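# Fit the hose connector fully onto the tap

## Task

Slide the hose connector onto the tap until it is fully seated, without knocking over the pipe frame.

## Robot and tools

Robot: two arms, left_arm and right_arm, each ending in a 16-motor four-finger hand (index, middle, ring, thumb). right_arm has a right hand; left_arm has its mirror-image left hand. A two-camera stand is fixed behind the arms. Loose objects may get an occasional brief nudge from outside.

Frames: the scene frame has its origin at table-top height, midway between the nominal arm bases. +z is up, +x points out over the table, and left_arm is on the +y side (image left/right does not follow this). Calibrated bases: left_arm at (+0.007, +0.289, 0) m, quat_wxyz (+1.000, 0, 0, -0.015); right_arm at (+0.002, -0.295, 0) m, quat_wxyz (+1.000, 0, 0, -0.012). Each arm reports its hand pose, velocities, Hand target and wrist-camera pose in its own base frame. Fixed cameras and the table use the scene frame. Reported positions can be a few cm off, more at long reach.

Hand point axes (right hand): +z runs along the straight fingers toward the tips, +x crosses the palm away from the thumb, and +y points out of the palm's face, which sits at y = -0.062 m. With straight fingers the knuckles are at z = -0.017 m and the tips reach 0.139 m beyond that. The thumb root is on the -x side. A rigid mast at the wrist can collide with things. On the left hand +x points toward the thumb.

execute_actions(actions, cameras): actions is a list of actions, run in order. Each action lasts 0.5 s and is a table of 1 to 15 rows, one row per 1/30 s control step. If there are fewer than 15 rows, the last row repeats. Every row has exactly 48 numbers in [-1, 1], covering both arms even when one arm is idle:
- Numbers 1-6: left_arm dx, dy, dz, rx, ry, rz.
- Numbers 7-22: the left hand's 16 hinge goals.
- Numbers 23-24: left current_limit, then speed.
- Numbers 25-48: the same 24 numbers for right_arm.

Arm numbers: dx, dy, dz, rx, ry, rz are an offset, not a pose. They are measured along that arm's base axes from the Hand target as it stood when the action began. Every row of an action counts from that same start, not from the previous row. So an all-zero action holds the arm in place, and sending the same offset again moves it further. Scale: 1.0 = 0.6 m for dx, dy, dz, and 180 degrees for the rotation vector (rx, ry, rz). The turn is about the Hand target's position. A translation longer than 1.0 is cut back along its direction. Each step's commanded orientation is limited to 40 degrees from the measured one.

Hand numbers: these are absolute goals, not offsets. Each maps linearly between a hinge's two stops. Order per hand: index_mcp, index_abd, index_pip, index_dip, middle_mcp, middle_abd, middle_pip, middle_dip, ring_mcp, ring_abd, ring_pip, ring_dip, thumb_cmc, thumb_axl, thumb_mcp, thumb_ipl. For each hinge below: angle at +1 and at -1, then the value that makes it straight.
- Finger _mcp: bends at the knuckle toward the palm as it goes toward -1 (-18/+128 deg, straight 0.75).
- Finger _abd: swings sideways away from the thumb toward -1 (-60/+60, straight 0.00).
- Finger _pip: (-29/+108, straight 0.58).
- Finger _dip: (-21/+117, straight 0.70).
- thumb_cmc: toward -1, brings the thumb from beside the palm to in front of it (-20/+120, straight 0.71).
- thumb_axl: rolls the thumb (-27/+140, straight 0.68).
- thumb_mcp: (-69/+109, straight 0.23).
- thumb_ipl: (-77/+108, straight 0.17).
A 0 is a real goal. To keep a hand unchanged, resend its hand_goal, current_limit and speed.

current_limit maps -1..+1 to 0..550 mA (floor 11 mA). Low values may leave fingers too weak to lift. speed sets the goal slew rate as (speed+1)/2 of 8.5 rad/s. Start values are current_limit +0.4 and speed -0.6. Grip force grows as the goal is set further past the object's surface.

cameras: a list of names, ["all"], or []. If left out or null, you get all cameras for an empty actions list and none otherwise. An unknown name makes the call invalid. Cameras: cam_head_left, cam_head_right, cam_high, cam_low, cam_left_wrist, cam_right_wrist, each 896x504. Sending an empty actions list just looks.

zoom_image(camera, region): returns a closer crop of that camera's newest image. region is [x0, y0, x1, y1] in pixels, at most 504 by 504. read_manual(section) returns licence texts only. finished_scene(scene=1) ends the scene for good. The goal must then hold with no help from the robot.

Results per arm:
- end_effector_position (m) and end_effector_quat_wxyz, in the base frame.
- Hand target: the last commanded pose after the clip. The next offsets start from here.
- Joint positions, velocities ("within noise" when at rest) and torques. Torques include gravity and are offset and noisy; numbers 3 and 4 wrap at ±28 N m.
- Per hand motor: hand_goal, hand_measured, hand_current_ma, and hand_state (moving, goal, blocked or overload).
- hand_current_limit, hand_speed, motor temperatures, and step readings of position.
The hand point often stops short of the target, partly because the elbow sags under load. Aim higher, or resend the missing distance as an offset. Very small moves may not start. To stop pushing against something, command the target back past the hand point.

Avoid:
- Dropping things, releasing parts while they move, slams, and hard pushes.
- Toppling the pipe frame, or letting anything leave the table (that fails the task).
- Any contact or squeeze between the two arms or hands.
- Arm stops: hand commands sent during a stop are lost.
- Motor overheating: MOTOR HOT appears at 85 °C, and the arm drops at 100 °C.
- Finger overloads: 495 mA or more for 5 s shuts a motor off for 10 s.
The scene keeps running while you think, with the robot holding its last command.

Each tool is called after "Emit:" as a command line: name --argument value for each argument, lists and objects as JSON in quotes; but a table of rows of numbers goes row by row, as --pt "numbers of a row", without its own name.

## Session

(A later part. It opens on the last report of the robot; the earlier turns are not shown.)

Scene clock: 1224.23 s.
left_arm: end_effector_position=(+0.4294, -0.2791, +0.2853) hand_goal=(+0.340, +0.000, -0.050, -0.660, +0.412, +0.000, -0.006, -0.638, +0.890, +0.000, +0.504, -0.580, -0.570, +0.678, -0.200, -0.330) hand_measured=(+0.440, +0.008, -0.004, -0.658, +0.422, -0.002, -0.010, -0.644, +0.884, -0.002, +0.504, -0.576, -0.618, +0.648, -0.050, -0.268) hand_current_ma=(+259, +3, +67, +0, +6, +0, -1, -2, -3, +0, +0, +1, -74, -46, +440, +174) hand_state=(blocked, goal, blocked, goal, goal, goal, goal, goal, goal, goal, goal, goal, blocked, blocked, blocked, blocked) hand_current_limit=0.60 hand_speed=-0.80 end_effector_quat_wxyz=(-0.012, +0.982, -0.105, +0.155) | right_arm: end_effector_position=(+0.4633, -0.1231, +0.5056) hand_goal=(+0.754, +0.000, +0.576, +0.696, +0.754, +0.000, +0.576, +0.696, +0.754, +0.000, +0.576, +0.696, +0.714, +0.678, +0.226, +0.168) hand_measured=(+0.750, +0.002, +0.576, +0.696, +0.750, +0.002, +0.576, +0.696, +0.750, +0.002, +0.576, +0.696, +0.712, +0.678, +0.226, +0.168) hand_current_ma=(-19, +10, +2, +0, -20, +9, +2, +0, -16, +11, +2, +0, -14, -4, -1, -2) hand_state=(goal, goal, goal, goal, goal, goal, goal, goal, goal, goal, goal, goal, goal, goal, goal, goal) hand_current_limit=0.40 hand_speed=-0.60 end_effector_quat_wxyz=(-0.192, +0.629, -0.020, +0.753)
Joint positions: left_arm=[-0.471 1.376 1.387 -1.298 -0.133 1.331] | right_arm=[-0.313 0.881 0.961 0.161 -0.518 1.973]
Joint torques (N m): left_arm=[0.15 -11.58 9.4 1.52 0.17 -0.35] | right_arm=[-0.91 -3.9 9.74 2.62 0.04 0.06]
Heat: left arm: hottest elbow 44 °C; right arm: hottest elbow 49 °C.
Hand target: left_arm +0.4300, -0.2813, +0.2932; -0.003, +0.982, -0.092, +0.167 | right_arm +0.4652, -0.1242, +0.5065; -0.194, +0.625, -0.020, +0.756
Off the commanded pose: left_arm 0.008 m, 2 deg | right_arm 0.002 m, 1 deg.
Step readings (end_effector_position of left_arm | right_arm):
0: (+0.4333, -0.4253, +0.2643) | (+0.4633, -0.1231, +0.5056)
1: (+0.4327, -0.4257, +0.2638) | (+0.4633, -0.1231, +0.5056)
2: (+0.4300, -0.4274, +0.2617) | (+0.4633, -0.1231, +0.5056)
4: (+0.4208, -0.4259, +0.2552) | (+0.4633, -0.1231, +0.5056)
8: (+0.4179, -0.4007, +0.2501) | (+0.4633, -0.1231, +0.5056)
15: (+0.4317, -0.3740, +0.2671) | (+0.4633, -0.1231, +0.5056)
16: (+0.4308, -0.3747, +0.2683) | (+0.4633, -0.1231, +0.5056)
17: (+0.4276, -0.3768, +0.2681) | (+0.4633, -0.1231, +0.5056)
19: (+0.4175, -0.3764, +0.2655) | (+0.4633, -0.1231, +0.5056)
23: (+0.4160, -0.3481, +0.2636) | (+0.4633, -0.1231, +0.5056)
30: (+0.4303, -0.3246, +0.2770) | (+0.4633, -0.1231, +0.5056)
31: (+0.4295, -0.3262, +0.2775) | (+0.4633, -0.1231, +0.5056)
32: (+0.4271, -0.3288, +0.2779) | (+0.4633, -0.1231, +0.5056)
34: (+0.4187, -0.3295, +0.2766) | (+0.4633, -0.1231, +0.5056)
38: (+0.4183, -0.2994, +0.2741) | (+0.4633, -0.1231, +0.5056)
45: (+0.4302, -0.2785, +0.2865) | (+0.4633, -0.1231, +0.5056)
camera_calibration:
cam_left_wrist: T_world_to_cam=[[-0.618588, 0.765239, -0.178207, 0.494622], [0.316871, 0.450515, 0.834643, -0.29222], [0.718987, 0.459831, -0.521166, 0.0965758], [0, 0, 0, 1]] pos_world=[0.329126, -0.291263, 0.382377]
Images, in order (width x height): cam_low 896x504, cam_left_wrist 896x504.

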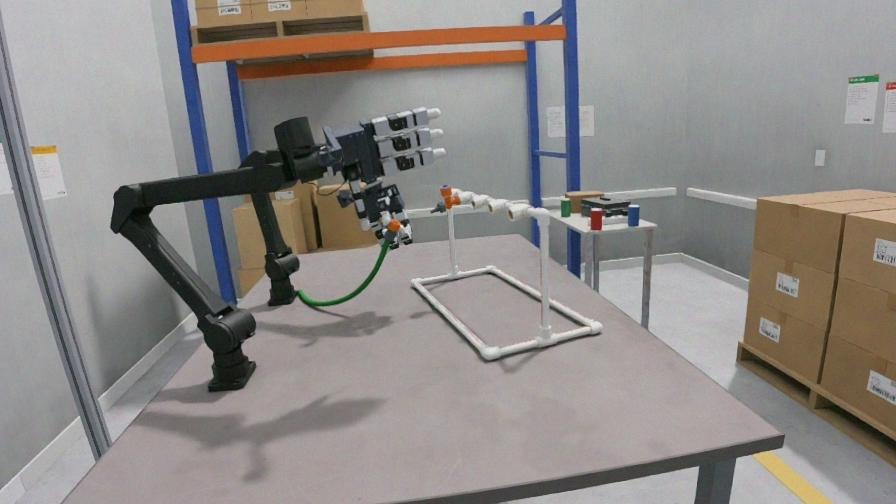

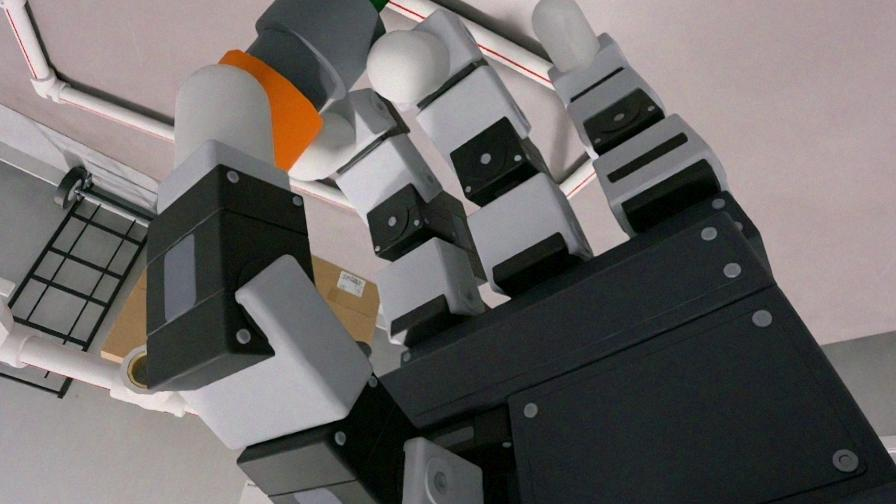

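Emit:
execute_actions --actions '[[[0,0,0,0,0,0,0.34,0,-0.05,-0.66,0.754,0,0.431,-0.644,0.89,0,0.504,-0.58,-0.571,0.678,-0.2,-0.33,0.6,-0.6,0,0,0,0,0,0,0.754,0,0.576,0.696,0.754,0,0.576,0.696,0.754,0,0.576,0.696,0.714,0.678,0.226,0.168,0.4,-0.6]],[[0,0,0,0,0,0,0.34,0,-0.05,-0.66,0.754,0,0.576,-0.174,0.89,0,0.504,-0.58,-0.571,0.678,-0.2,-0.33,0.6,-0.6,0,0,0,0,0,0,0.754,0,0.576,0.696,0.754,0,0.576,0.696,0.754,0,0.576,0.696,0.714,0.678,0.226,0.168,0.4,-0.6]],[[0,0,0,0,0,0,0.34,0,-0.05,-0.66,0.233,0,0.693,-0.4,0.89,0,0.504,-0.58,-0.571,0.678,-0.2,-0.33,0.6,-0.7,0,0,0,0,0,0,0.754,0,0.576,0.696,0.754,0,0.576,0.696,0.754,0,0.576,0.696,0.714,0.678,0.226,0.168,0.4,-0.6]]]' --cameras '["cam_left_wrist","cam_low"]'

Emit:
zoom_image --camera "cam_low" --region '[340, 170, 440, 270]'

Scene clock: 1286.73 s.
left_arm: end_effector_position=(+0.4305, -0.2796, +0.2858) hand_goal=(+0.340, +0.000, -0.050, -0.660, +0.234, +0.000, +0.694, -0.400, +0.890, +0.000, +0.504, -0.580, -0.570, +0.678, -0.200, -0.330) hand_measured=(+0.440, +0.016, -0.004, -0.658, +0.310, +0.002, +0.710, -0.394, +0.884, -0.002, +0.504, -0.576, -0.632, +0.644, -0.060, -0.268) hand_current_ma=(+261, +11, +70, +0, +166, +0, +13, +3, -3, +0, +0, +1, -111, -55, +440, +173) hand_state=(blocked, goal, blocked, goal, blocked, goal, goal, goal, goal, goal, goal, goal, blocked, blocked, blocked, blocked) hand_current_limit=0.60 hand_speed=-0.70 end_effector_quat_wxyz=(-0.011, +0.982, -0.102, +0.157) | right_arm: end_effector_position=(+0.4633, -0.1231, +0.5056) hand_goal=(+0.754, +0.000, +0.576, +0.696, +0.754, +0.000, +0.576, +0.696, +0.754, +0.000, +0.576, +0.696, +0.714, +0.678, +0.226, +0.168) hand_measured=(+0.750, +0.002, +0.576, +0.696, +0.750, +0.002, +0.576, +0.696, +0.750, +0.002, +0.576, +0.696, +0.712, +0.678, +0.226, +0.168) hand_current_ma=(-19, +10, +2, +0, -20, +9, +2, +0, -16, +11, +2, +0, -14, -4, -1, -2) hand_state=(goal, goal, goal, goal, goal, goal, goal, goal, goal, goal, goal, goal, goal, goal, goal, goal) hand_current_limit=0.40 hand_speed=-0.60 end_effector_quat_wxyz=(-0.192, +0.629, -0.020, +0.753)
Joint positions: left_arm=[-0.471 1.376 1.387 -1.294 -0.132 1.326] | right_arm=[-0.313 0.881 0.961 0.161 -0.518 1.973]
Joint torques (N m): left_arm=[0.26 -11.69 9.4 1.33 0.14 -0.29] | right_arm=[-0.85 -3.84 9.73 2.62 0.04 0.06]
Motor temperatures (°C): left_arm=[26 38 43 27 29 27] | right_arm=[27 28 49 28 24 25]
Heat: left arm: hottest elbow 43 °C; right arm: hottest elbow 49 °C.
Hand target: left_arm +0.4300, -0.2813, +0.2932; -0.003, +0.982, -0.092, +0.167 | right_arm +0.4652, -0.1242, +0.5065; -0.194, +0.625, -0.020, +0.756
Off the commanded pose: left_arm 0.008 m, 2 deg | right_arm 0.002 m, 1 deg.
Step readings (end_effector_position of left_arm | right_arm):
0: (+0.4295, -0.2791, +0.2853) | (+0.4633, -0.1231, +0.5056)
1: (+0.4295, -0.2791, +0.2853) | (+0.4633, -0.1231, +0.5056)
2: (+0.4295, -0.2791, +0.2853) | (+0.4633, -0.1231, +0.5056)
4: (+0.4295, -0.2791, +0.2853) | (+0.4633, -0.1231, +0.5056)
8: (+0.4303, -0.2795, +0.2857) | (+0.4633, -0.1231, +0.5056)
15: (+0.4305, -0.2795, +0.2858) | (+0.4633, -0.1231, +0.5056)
16: (+0.4305, -0.2795, +0.2858) | (+0.4633, -0.1231, +0.5056)
17: (+0.4305, -0.2795, +0.2858) | (+0.4633, -0.1231, +0.5056)
19: (+0.4306, -0.2795, +0.2858) | (+0.4633, -0.1231, +0.5056)
23: (+0.4306, -0.2795, +0.2858) | (+0.4633, -0.1231, +0.5056)
30: (+0.4306, -0.2795, +0.2858) | (+0.4633, -0.1231, +0.5056)
31: (+0.4306, -0.2795, +0.2858) | (+0.4633, -0.1231, +0.5056)
32: (+0.4306, -0.2795, +0.2858) | (+0.4633, -0.1231, +0.5056)
34: (+0.4305, -0.2796, +0.2858) | (+0.4633, -0.1231, +0.5056)
38: (+0.4305, -0.2796, +0.2858) | (+0.4633, -0.1231, +0.5056)
45: (+0.4305, -0.2796, +0.2858) | (+0.4633, -0.1231, +0.5056)
camera_calibration:
cam_left_wrist: T_world_to_cam=[[-0.622078, 0.761288, -0.18292, 0.497508], [0.312294, 0.455498, 0.833663, -0.289234], [0.717977, 0.461479, -0.5211, 0.0972011], [0, 0, 0, 1]] pos_world=[0.330027, -0.291858, 0.38278]
Images, in order (width x height): cam_low 896x504, cam_left_wrist 896x504.

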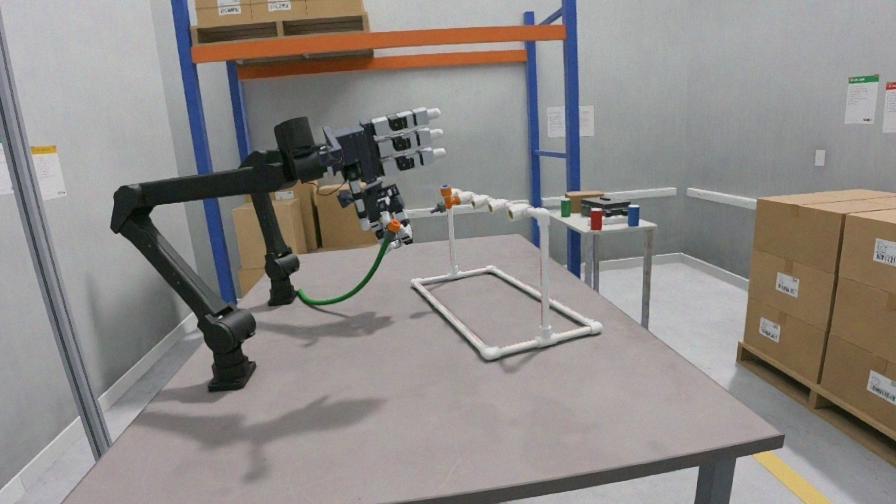

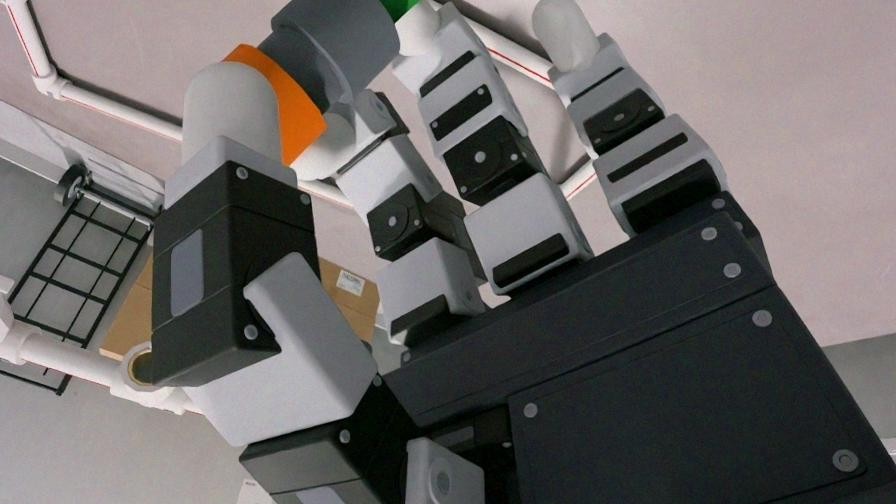

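Scaled by 5.040.

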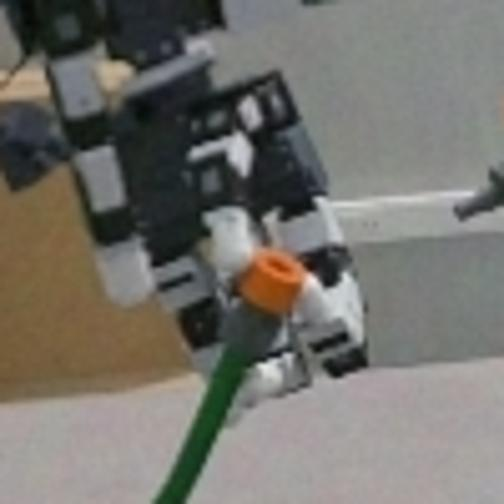

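Emit:
execute_actions --actions '[[[0,0,0,0,0,0,0.34,0,-0.05,-0.66,0.25,0,0.66,-0.754,0.89,0,0.504,-0.58,-0.571,0.678,-0.2,-0.33,0.6,-0.7,0,0,0,0,0,0,0.754,0,0.576,0.696,0.754,0,0.576,0.696,0.754,0,0.576,0.696,0.714,0.678,0.226,0.168,0.4,-0.6]]]' --cameras '["cam_left_wrist","cam_low"]'

Emit:
zoom_image --camera "cam_low" --region '[340, 170, 440, 270]'

Scene clock: 1307.13 s.
left_arm: end_effector_position=(+0.4312, -0.2798, +0.2862) hand_goal=(+0.340, +0.000, -0.050, -0.660, +0.250, +0.000, +0.660, -0.754, +0.890, +0.000, +0.504, -0.580, -0.570, +0.678, -0.200, -0.330) hand_measured=(+0.440, +0.014, -0.004, -0.670, +0.310, -0.004, +0.704, -0.732, +0.884, -0.002, +0.504, -0.576, -0.624, +0.650, -0.060, -0.268) hand_current_ma=(+261, +8, +66, -5, +114, -1, +66, +21, -3, +0, +0, +1, -90, -41, +440, +173) hand_state=(blocked, goal, blocked, goal, blocked, goal, blocked, blocked, goal, goal, goal, goal, blocked, blocked, blocked, blocked) hand_current_limit=0.60 hand_speed=-0.70 end_effector_quat_wxyz=(-0.010, +0.982, -0.101, +0.158) | right_arm: end_effector_position=(+0.4633, -0.1231, +0.5056) hand_goal=(+0.754, +0.000, +0.576, +0.696, +0.754, +0.000, +0.576, +0.696, +0.754, +0.000, +0.576, +0.696, +0.714, +0.678, +0.226, +0.168) hand_measured=(+0.750, +0.002, +0.576, +0.696, +0.750, +0.002, +0.576, +0.696, +0.750, +0.002, +0.576, +0.696, +0.712, +0.678, +0.226, +0.168) hand_current_ma=(-19, +10, +2, +0, -20, +9, +2, +0, -16, +11, +2, +0, -14, -4, -1, -2) hand_state=(goal, goal, goal, goal, goal, goal, goal, goal, goal, goal, goal, goal, goal, goal, goal, goal) hand_current_limit=0.40 hand_speed=-0.60 end_effector_quat_wxyz=(-0.192, +0.629, -0.020, +0.753)
Joint positions: left_arm=[-0.471 1.376 1.387 -1.292 -0.132 1.323] | right_arm=[-0.313 0.881 0.961 0.161 -0.518 1.973]
Joint torques (N m): left_arm=[-0.09 -11.46 9.35 1.46 0.11 -0.3] | right_arm=[-0.85 -3.84 9.73 2.62 0.04 0.06]
Heat: left arm: hottest elbow 43 °C; right arm: hottest elbow 49 °C.
Hand target: left_arm +0.4300, -0.2813, +0.2932; -0.003, +0.982, -0.092, +0.167 | right_arm +0.4652, -0.1242, +0.5065; -0.194, +0.625, -0.020, +0.756
Off the commanded pose: left_arm 0.007 m, 2 deg | right_arm 0.002 m, 1 deg.
Step readings (end_effector_position of left_arm | right_arm):
0: (+0.4305, -0.2796, +0.2858) | (+0.4633, -0.1231, +0.5056)
1: (+0.4305, -0.2796, +0.2858) | (+0.4633, -0.1231, +0.5056)
2: (+0.4305, -0.2796, +0.2858) | (+0.4633, -0.1231, +0.5056)
4: (+0.4308, -0.2797, +0.2860) | (+0.4633, -0.1231, +0.5056)
8: (+0.4312, -0.2798, +0.2862) | (+0.4633, -0.1231, +0.5056)
15: (+0.4312, -0.2798, +0.2862) | (+0.4633, -0.1231, +0.5056)
camera_calibration:
cam_left_wrist: T_world_to_cam=[[-0.623408, 0.759599, -0.185397, 0.498959], [0.309685, 0.457592, 0.83349, -0.287799], [0.717954, 0.46219, -0.520503, 0.0970194], [0, 0, 0, 1]] pos_world=[0.330526, -0.292155, 0.382882]
Images, in order (width x height): cam_low 896x504, cam_left_wrist 896x504.

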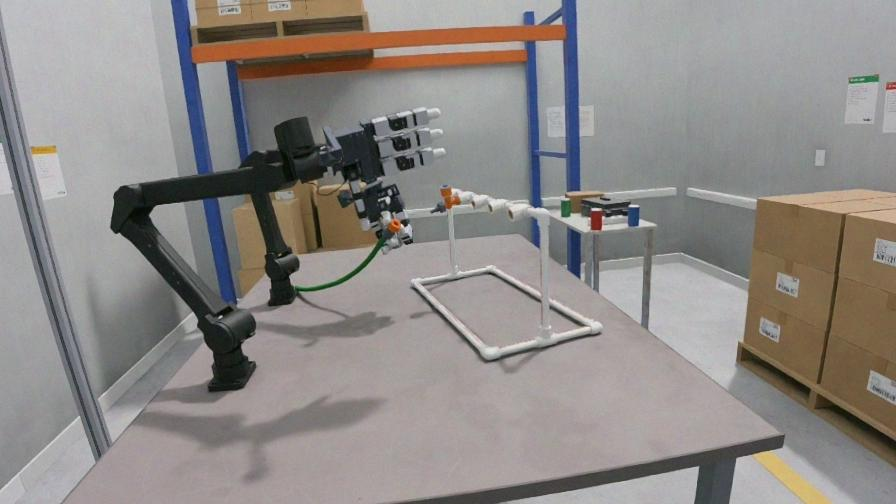

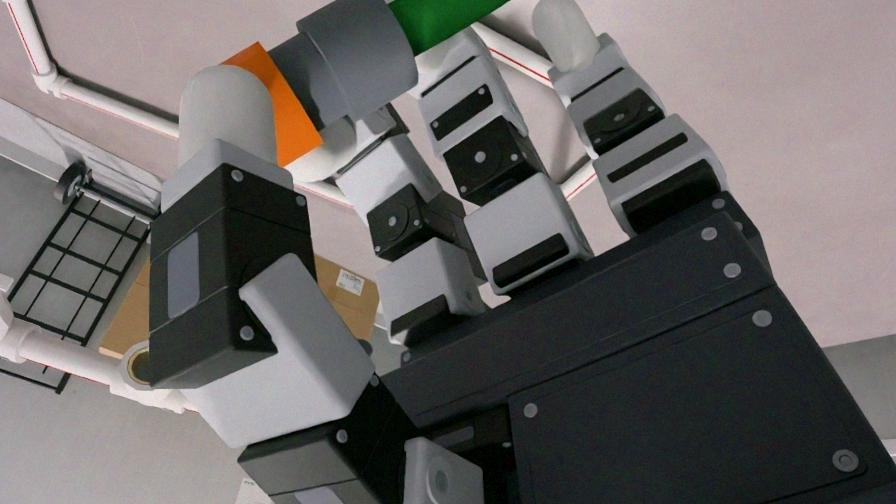

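Scaled by 5.040.

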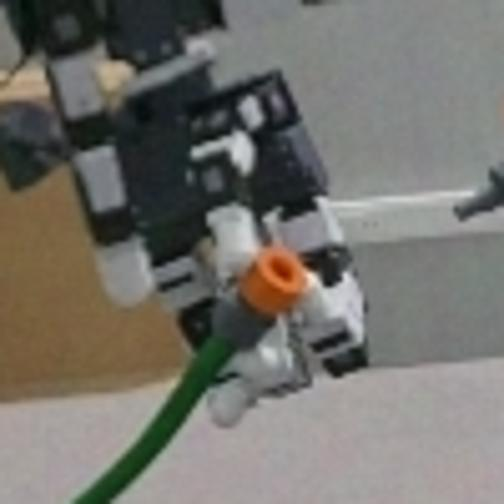

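Emit:
execute_actions --actions '[[[0,0,0,0,0,0,0.34,0,-0.05,-0.66,0.1,0,0.5,-0.9,0.89,0,0.504,-0.58,-0.571,0.678,-0.2,-0.33,0.6,-0.8,0,0,0,0,0,0,0.754,0,0.576,0.696,0.754,0,0.576,0.696,0.754,0,0.576,0.696,0.714,0.678,0.226,0.168,0.4,-0.6]],[[0,0,0,0,0,0,0.34,0,-0.05,-0.66,0.1,0,0.5,-0.9,0.89,0,0.504,-0.58,-0.571,0.678,-0.2,-0.33,0.6,-0.8,0,0,0,0,0,0,0.754,0,0.576,0.696,0.754,0,0.576,0.696,0.754,0,0.576,0.696,0.714,0.678,0.226,0.168,0.4,-0.6]]]' --cameras '["cam_left_wrist","cam_low","cam_high"]'

Emit:
zoom_image --camera "cam_low" --region '[340, 170, 440, 270]'

Emit:
zoom_image --camera "cam_left_wrist" --region '[130, 0, 530, 225]'

Scene clock: 1345.40 s.
left_arm: end_effector_position=(+0.4312, -0.2798, +0.2862) hand_goal=(+0.340, +0.000, -0.050, -0.660, +0.100, +0.000, +0.500, -0.900, +0.890, +0.000, +0.504, -0.580, -0.570, +0.678, -0.200, -0.330) hand_measured=(+0.440, +0.014, -0.042, -0.682, +0.310, -0.040, +0.638, -0.838, +0.884, -0.002, +0.504, -0.576, -0.610, +0.666, -0.054, -0.268) hand_current_ma=(+261, +8, +4, -20, +440, -43, +394, +111, -3, +0, +0, +1, -55, -12, +440, +173) hand_state=(blocked, goal, goal, blocked, blocked, blocked, blocked, blocked, goal, goal, goal, goal, blocked, goal, blocked, blocked) hand_current_limit=0.60 hand_speed=-0.80 end_effector_quat_wxyz=(-0.010, +0.982, -0.101, +0.158) | right_arm: end_effector_position=(+0.4633, -0.1231, +0.5056) hand_goal=(+0.754, +0.000, +0.576, +0.696, +0.754, +0.000, +0.576, +0.696, +0.754, +0.000, +0.576, +0.696, +0.714, +0.678, +0.226, +0.168) hand_measured=(+0.750, +0.002, +0.576, +0.696, +0.750, +0.002, +0.576, +0.696, +0.750, +0.002, +0.576, +0.696, +0.712, +0.678, +0.226, +0.168) hand_current_ma=(-19, +10, +2, +0, -20, +9, +2, +0, -16, +11, +2, +0, -14, -4, -1, -2) hand_state=(goal, goal, goal, goal, goal, goal, goal, goal, goal, goal, goal, goal, goal, goal, goal, goal) hand_current_limit=0.40 hand_speed=-0.60 end_effector_quat_wxyz=(-0.192, +0.629, -0.020, +0.753)
Joint positions: left_arm=[-0.471 1.376 1.387 -1.292 -0.132 1.323] | right_arm=[-0.313 0.881 0.961 0.161 -0.518 1.973]
Joint torques (N m): left_arm=[0.67 -11.34 9.35 1.48 0.16 -0.28] | right_arm=[-0.85 -3.9 9.73 2.63 0.04 0.06]
Heat: left arm: hottest elbow 42 °C; right arm: hottest elbow 49 °C.
Hand target: left_arm +0.4300, -0.2813, +0.2932; -0.003, +0.982, -0.092, +0.167 | right_arm +0.4652, -0.1242, +0.5065; -0.194, +0.625, -0.020, +0.756
Off the commanded pose: left_arm 0.007 m, 2 deg | right_arm 0.002 m, 1 deg.
Step readings (end_effector_position of left_arm | right_arm):
0: (+0.4312, -0.2798, +0.2862) | (+0.4633, -0.1231, +0.5056)
1: (+0.4312, -0.2798, +0.2862) | (+0.4633, -0.1231, +0.5056)
2: (+0.4312, -0.2798, +0.2862) | (+0.4633, -0.1231, +0.5056)
4: (+0.4312, -0.2798, +0.2862) | (+0.4633, -0.1231, +0.5056)
8: (+0.4312, -0.2798, +0.2862) | (+0.4633, -0.1231, +0.5056)
15: (+0.4312, -0.2798, +0.2862) | (+0.4633, -0.1231, +0.5056)
16: (+0.4312, -0.2798, +0.2862) | (+0.4633, -0.1231, +0.5056)
17: (+0.4312, -0.2798, +0.2862) | (+0.4633, -0.1231, +0.5056)
19: (+0.4312, -0.2798, +0.2862) | (+0.4633, -0.1231, +0.5056)
23: (+0.4312, -0.2798, +0.2862) | (+0.4633, -0.1231, +0.5056)
30: (+0.4312, -0.2798, +0.2862) | (+0.4633, -0.1231, +0.5056)
camera_calibration:
cam_left_wrist: T_world_to_cam=[[-0.623408, 0.759599, -0.185397, 0.498959], [0.309685, 0.457592, 0.83349, -0.287799], [0.717954, 0.46219, -0.520503, 0.0970194], [0, 0, 0, 1]] pos_world=[0.330526, -0.292155, 0.382882]
Images, in order (width x height): cam_high 896x504, cam_low 896x504, cam_left_wrist 896x504.

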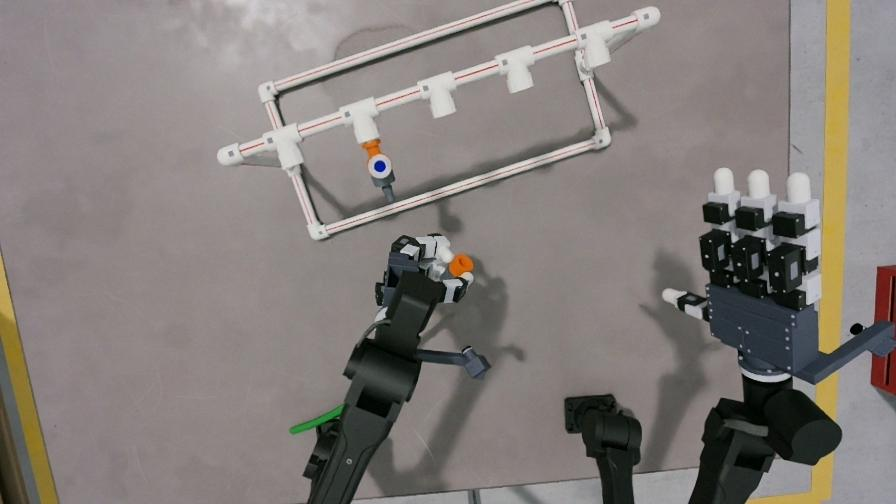

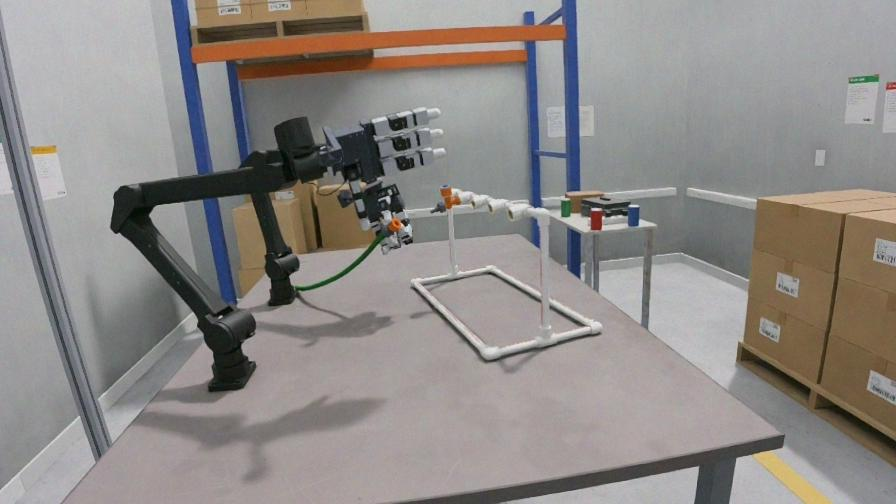

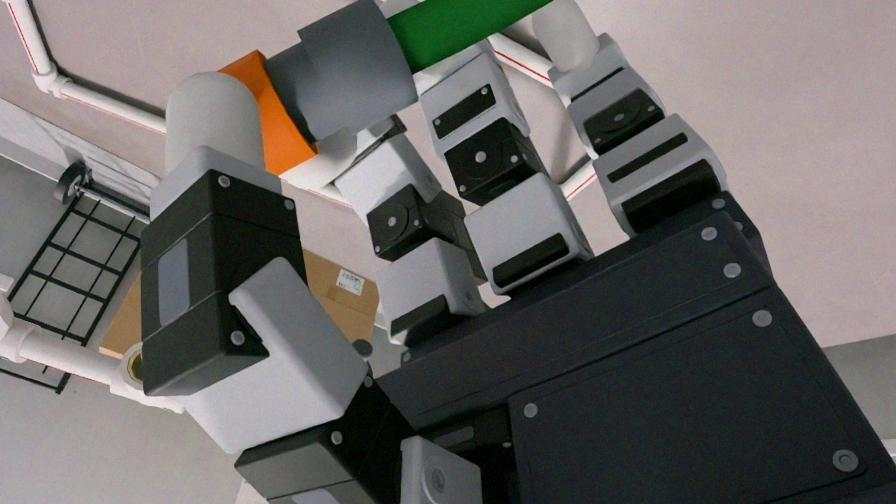

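Scaled by 5.040.

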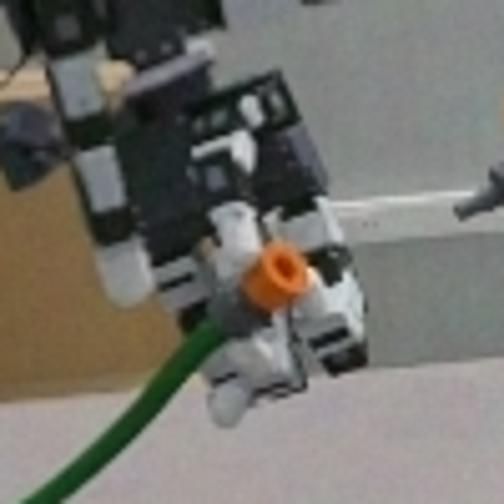

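Scaled by 1.260.

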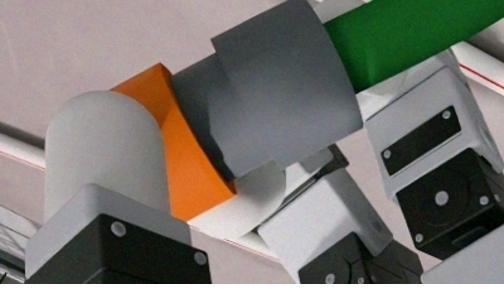

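Emit:
execute_actions --actions '[[[0.0154,0.0358,0,-0.0394,0.0311,0.0444,0.34,0,-0.05,-0.66,0.1,0,0.5,-0.9,0.89,0,0.504,-0.58,-0.571,0.678,-0.2,-0.33,0.6,-0.8,0,0,0,0,0,0,0.754,0,0.576,0.696,0.754,0,0.576,0.696,0.754,0,0.576,0.696,0.714,0.678,0.226,0.168,0.4,-0.6]],[[0.0154,0.0358,0,-0.0394,0.0311,0.0444,0.34,0,-0.05,-0.66,0.1,0,0.5,-0.9,0.89,0,0.504,-0.58,-0.571,0.678,-0.2,-0.33,0.6,-0.8,0,0,0,0,0,0,0.754,0,0.576,0.696,0.754,0,0.576,0.696,0.754,0,0.576,0.696,0.714,0.678,0.226,0.168,0.4,-0.6]],[[0.0154,0.0358,-0.005,-0.0394,0.0311,0.0444,0.34,0,-0.05,-0.66,0.1,0,0.5,-0.9,0.89,0,0.504,-0.58,-0.571,0.678,-0.2,-0.33,0.6,-0.8,0,0,0,0,0,0,0.754,0,0.576,0.696,0.754,0,0.576,0.696,0.754,0,0.576,0.696,0.714,0.678,0.226,0.168,0.4,-0.6]],[[0.0154,0.0358,-0.005,-0.0394,0.0311,0.0444,0.34,0,-0.05,-0.66,0.1,0,0.5,-0.9,0.89,0,0.504,-0.58,-0.571,0.678,-0.2,-0.33,0.6,-0.8,0,0,0,0,0,0,0.754,0,0.576,0.696,0.754,0,0.576,0.696,0.754,0,0.576,0.696,0.714,0.678,0.226,0.168,0.4,-0.6]]]' --cameras '["all"]'

Emit:
zoom_image --camera "cam_low" --region '[360, 150, 480, 260]'

Emit:
zoom_image --camera "cam_high" --region '[340, 120, 480, 260]'

Emit:
zoom_image --camera "cam_head_right" --region '[340, 70, 480, 200]'

Emit:
zoom_image --camera "cam_head_left" --region '[340, 70, 480, 200]'

Scene clock: 1430.37 s.
left_arm: end_effector_position=(+0.4683, -0.1977, +0.2872) hand_goal=(+0.340, +0.000, -0.050, -0.660, +0.100, +0.000, +0.500, -0.900, +0.890, +0.000, +0.504, -0.580, -0.570, +0.678, -0.200, -0.330) hand_measured=(+0.422, +0.012, -0.028, -0.664, +0.310, -0.032, +0.588, -0.874, +0.890, -0.002, +0.504, -0.576, -0.588, +0.672, -0.050, -0.272) hand_current_ma=(+193, +6, +21, -1, +440, -31, +191, +28, +0, +0, +0, +1, -15, -3, +440, +163) hand_state=(blocked, goal, blocked, goal, blocked, blocked, blocked, blocked, goal, goal, goal, goal, goal, goal, blocked, blocked) hand_current_limit=0.60 hand_speed=-0.80 end_effector_quat_wxyz=(+0.203, +0.957, +0.206, -0.005) | right_arm: end_effector_position=(+0.4633, -0.1231, +0.5056) hand_goal=(+0.754, +0.000, +0.576, +0.696, +0.754, +0.000, +0.576, +0.696, +0.754, +0.000, +0.576, +0.696, +0.714, +0.678, +0.226, +0.168) hand_measured=(+0.750, +0.002, +0.576, +0.696, +0.750, +0.002, +0.576, +0.696, +0.750, +0.002, +0.576, +0.696, +0.712, +0.678, +0.226, +0.168) hand_current_ma=(-19, +10, +2, +0, -20, +9, +2, +0, -16, +11, +2, +0, -14, -4, -1, -2) hand_state=(goal, goal, goal, goal, goal, goal, goal, goal, goal, goal, goal, goal, goal, goal, goal, goal) hand_current_limit=0.40 hand_speed=-0.60 end_effector_quat_wxyz=(-0.192, +0.629, -0.020, +0.753)
Joint positions: left_arm=[-0.166 1.375 1.306 -1.353 0.383 0.953] | right_arm=[-0.313 0.881 0.961 0.161 -0.518 1.973]
Joint torques (N m): left_arm=[0.85 -10.52 9.05 0.43 0.79 -0.29] | right_arm=[-0.85 -3.9 9.73 2.62 0.04 0.06]
Heat: left arm: hottest elbow 42 °C; right arm: hottest elbow 49 °C.
Hand target: left_arm +0.4669, -0.1954, +0.2873; +0.205, +0.953, +0.221, -0.012 | right_arm +0.4652, -0.1242, +0.5065; -0.194, +0.625, -0.020, +0.756
Off the commanded pose: left_arm 0.003 m, 2 deg | right_arm 0.002 m, 1 deg.
Step readings (end_effector_position of left_arm | right_arm):
0: (+0.4312, -0.2798, +0.2862) | (+0.4633, -0.1231, +0.5056)
1: (+0.4310, -0.2803, +0.2863) | (+0.4633, -0.1231, +0.5056)
2: (+0.4301, -0.2823, +0.2873) | (+0.4633, -0.1231, +0.5056)
4: (+0.4294, -0.2841, +0.2893) | (+0.4633, -0.1231, +0.5056)
8: (+0.4353, -0.2723, +0.2871) | (+0.4633, -0.1231, +0.5056)
15: (+0.4418, -0.2628, +0.2867) | (+0.4633, -0.1231, +0.5056)
16: (+0.4417, -0.2632, +0.2870) | (+0.4633, -0.1231, +0.5056)
17: (+0.4409, -0.2644, +0.2883) | (+0.4633, -0.1231, +0.5056)
19: (+0.4394, -0.2650, +0.2907) | (+0.4633, -0.1231, +0.5056)
23: (+0.4448, -0.2511, +0.2882) | (+0.4633, -0.1231, +0.5056)
30: (+0.4510, -0.2411, +0.2876) | (+0.4633, -0.1231, +0.5056)
31: (+0.4509, -0.2415, +0.2879) | (+0.4633, -0.1231, +0.5056)
32: (+0.4504, -0.2427, +0.2893) | (+0.4633, -0.1231, +0.5056)
34: (+0.4493, -0.2432, +0.2916) | (+0.4633, -0.1231, +0.5056)
38: (+0.4544, -0.2296, +0.2884) | (+0.4633, -0.1231, +0.5056)
45: (+0.4600, -0.2195, +0.2875) | (+0.4633, -0.1231, +0.5056)
46: (+0.4600, -0.2200, +0.2879) | (+0.4633, -0.1231, +0.5056)
47: (+0.4595, -0.2210, +0.2891) | (+0.4633, -0.1231, +0.5056)
49: (+0.4589, -0.2214, +0.2918) | (+0.4633, -0.1231, +0.5056)
53: (+0.4633, -0.2079, +0.2890) | (+0.4633, -0.1231, +0.5056)
60: (+0.4678, -0.1980, +0.2872) | (+0.4633, -0.1231, +0.5056)
camera_calibration:
cam_left_wrist: T_world_to_cam=[[-0.967315, 0.212376, -0.138556, 0.499306], [0.144661, 0.910943, 0.386338, -0.0424564], [0.208265, 0.353667, -0.911891, 0.362584], [0, 0, 0, 1]] pos_world=[0.413614, -0.195599, 0.416221]
cam_right_wrist: T_world_to_cam=[[0.233888, -0.357951, -0.903973, 0.331924], [-0.795938, 0.46347, -0.389458, 0.575187], [0.558372, 0.810596, -0.176507, 0.0588196], [0, 0, 0, 1]] pos_world=[0.347337, -0.195448, 0.534444]

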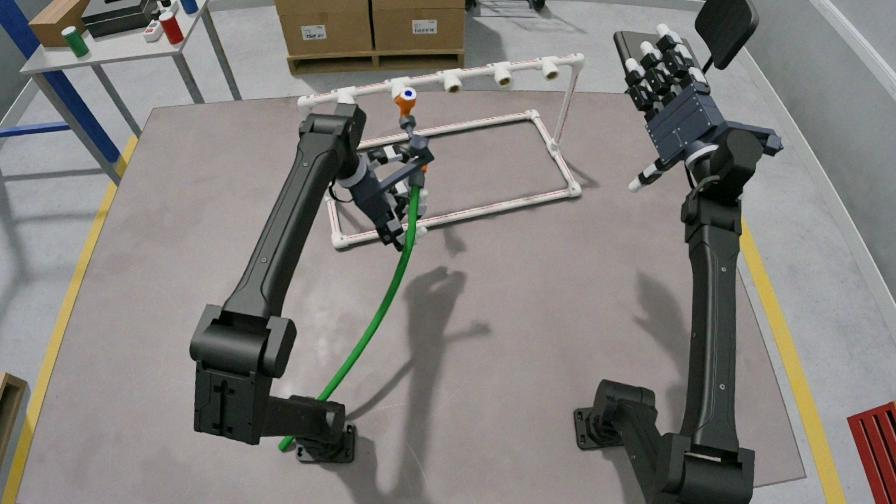

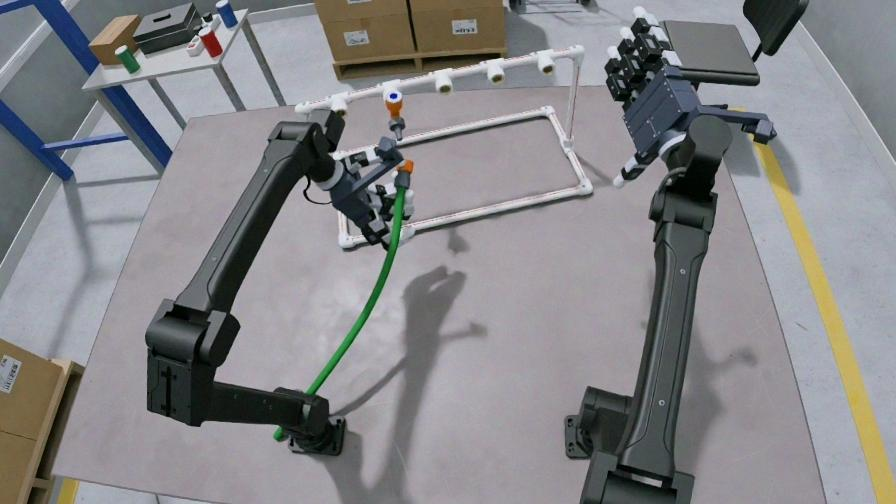

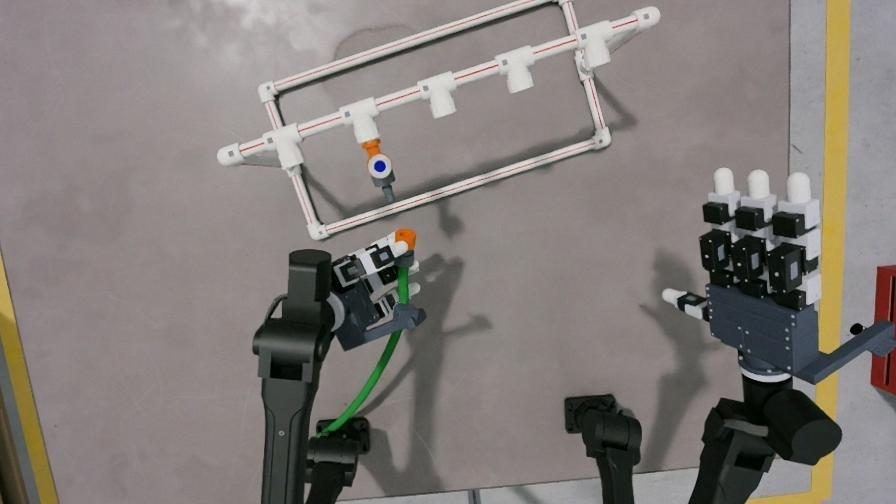

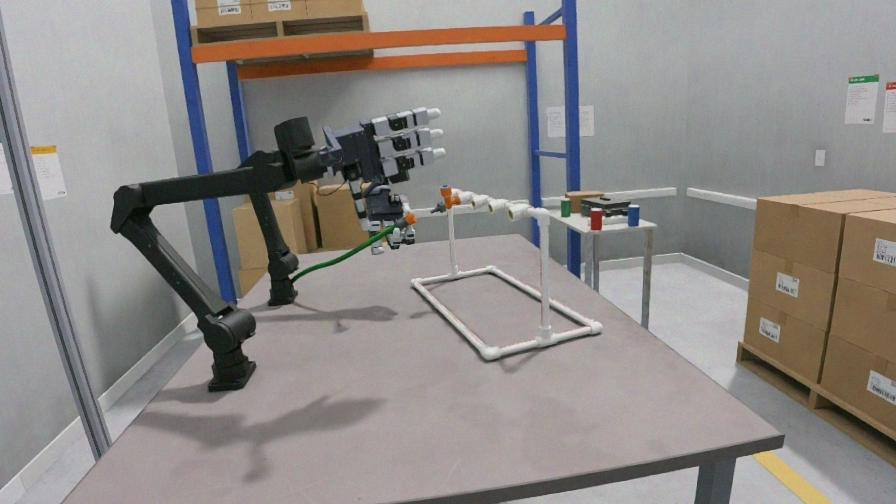

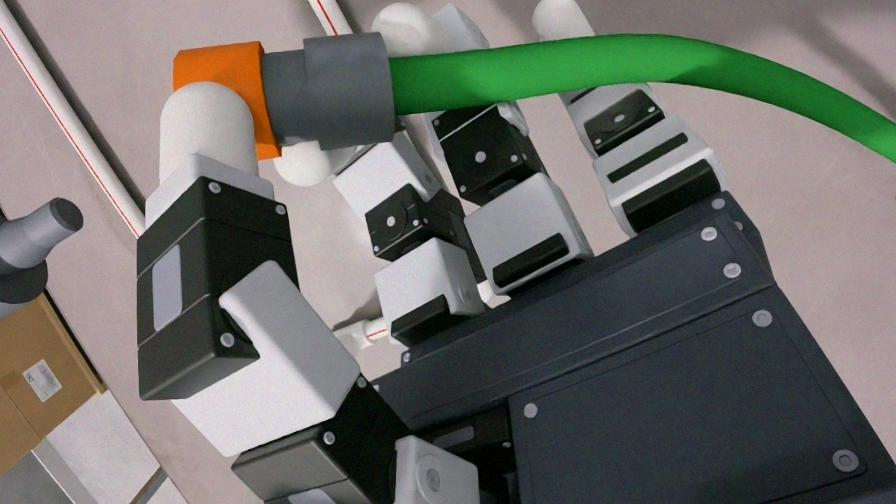

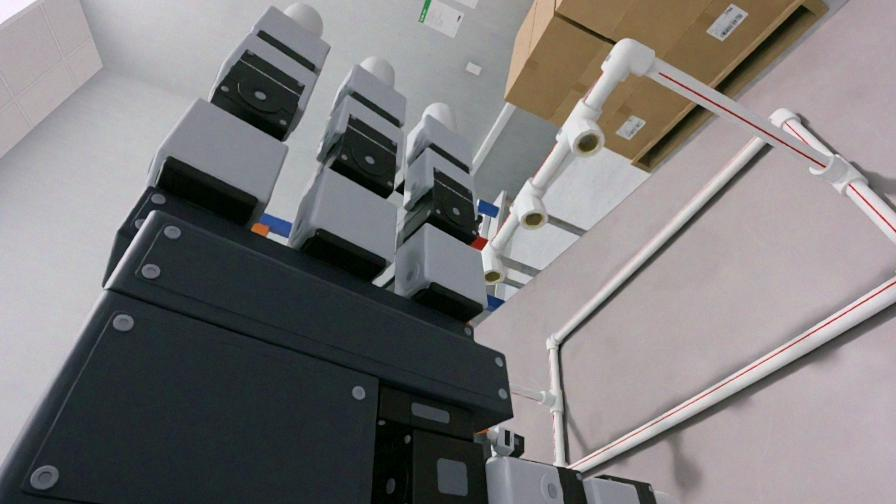

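Scaled by 4.200.

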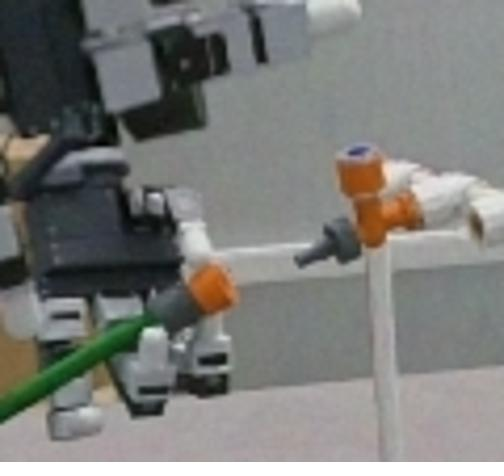

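Scaled by 3.600.

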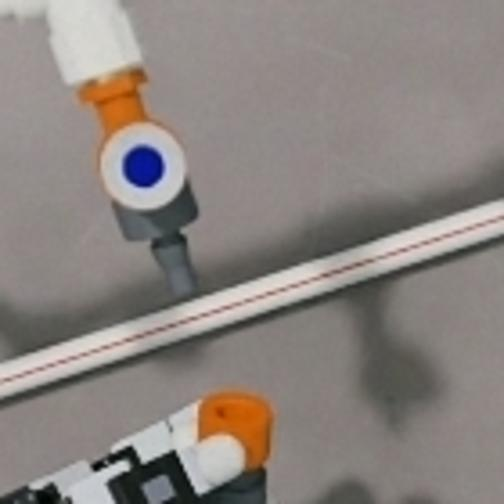

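Scaled by 3.600.

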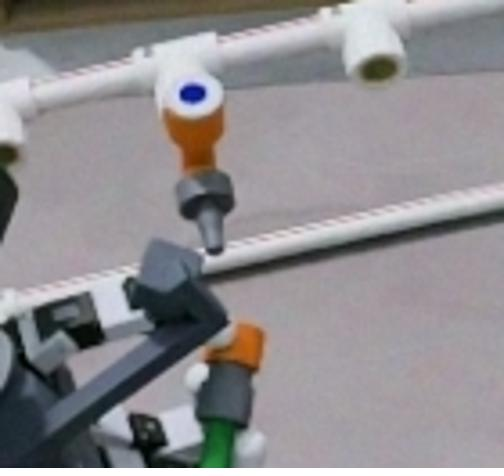

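Scaled by 3.600.

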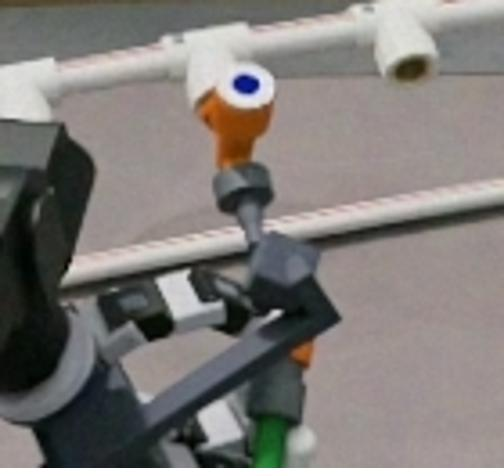

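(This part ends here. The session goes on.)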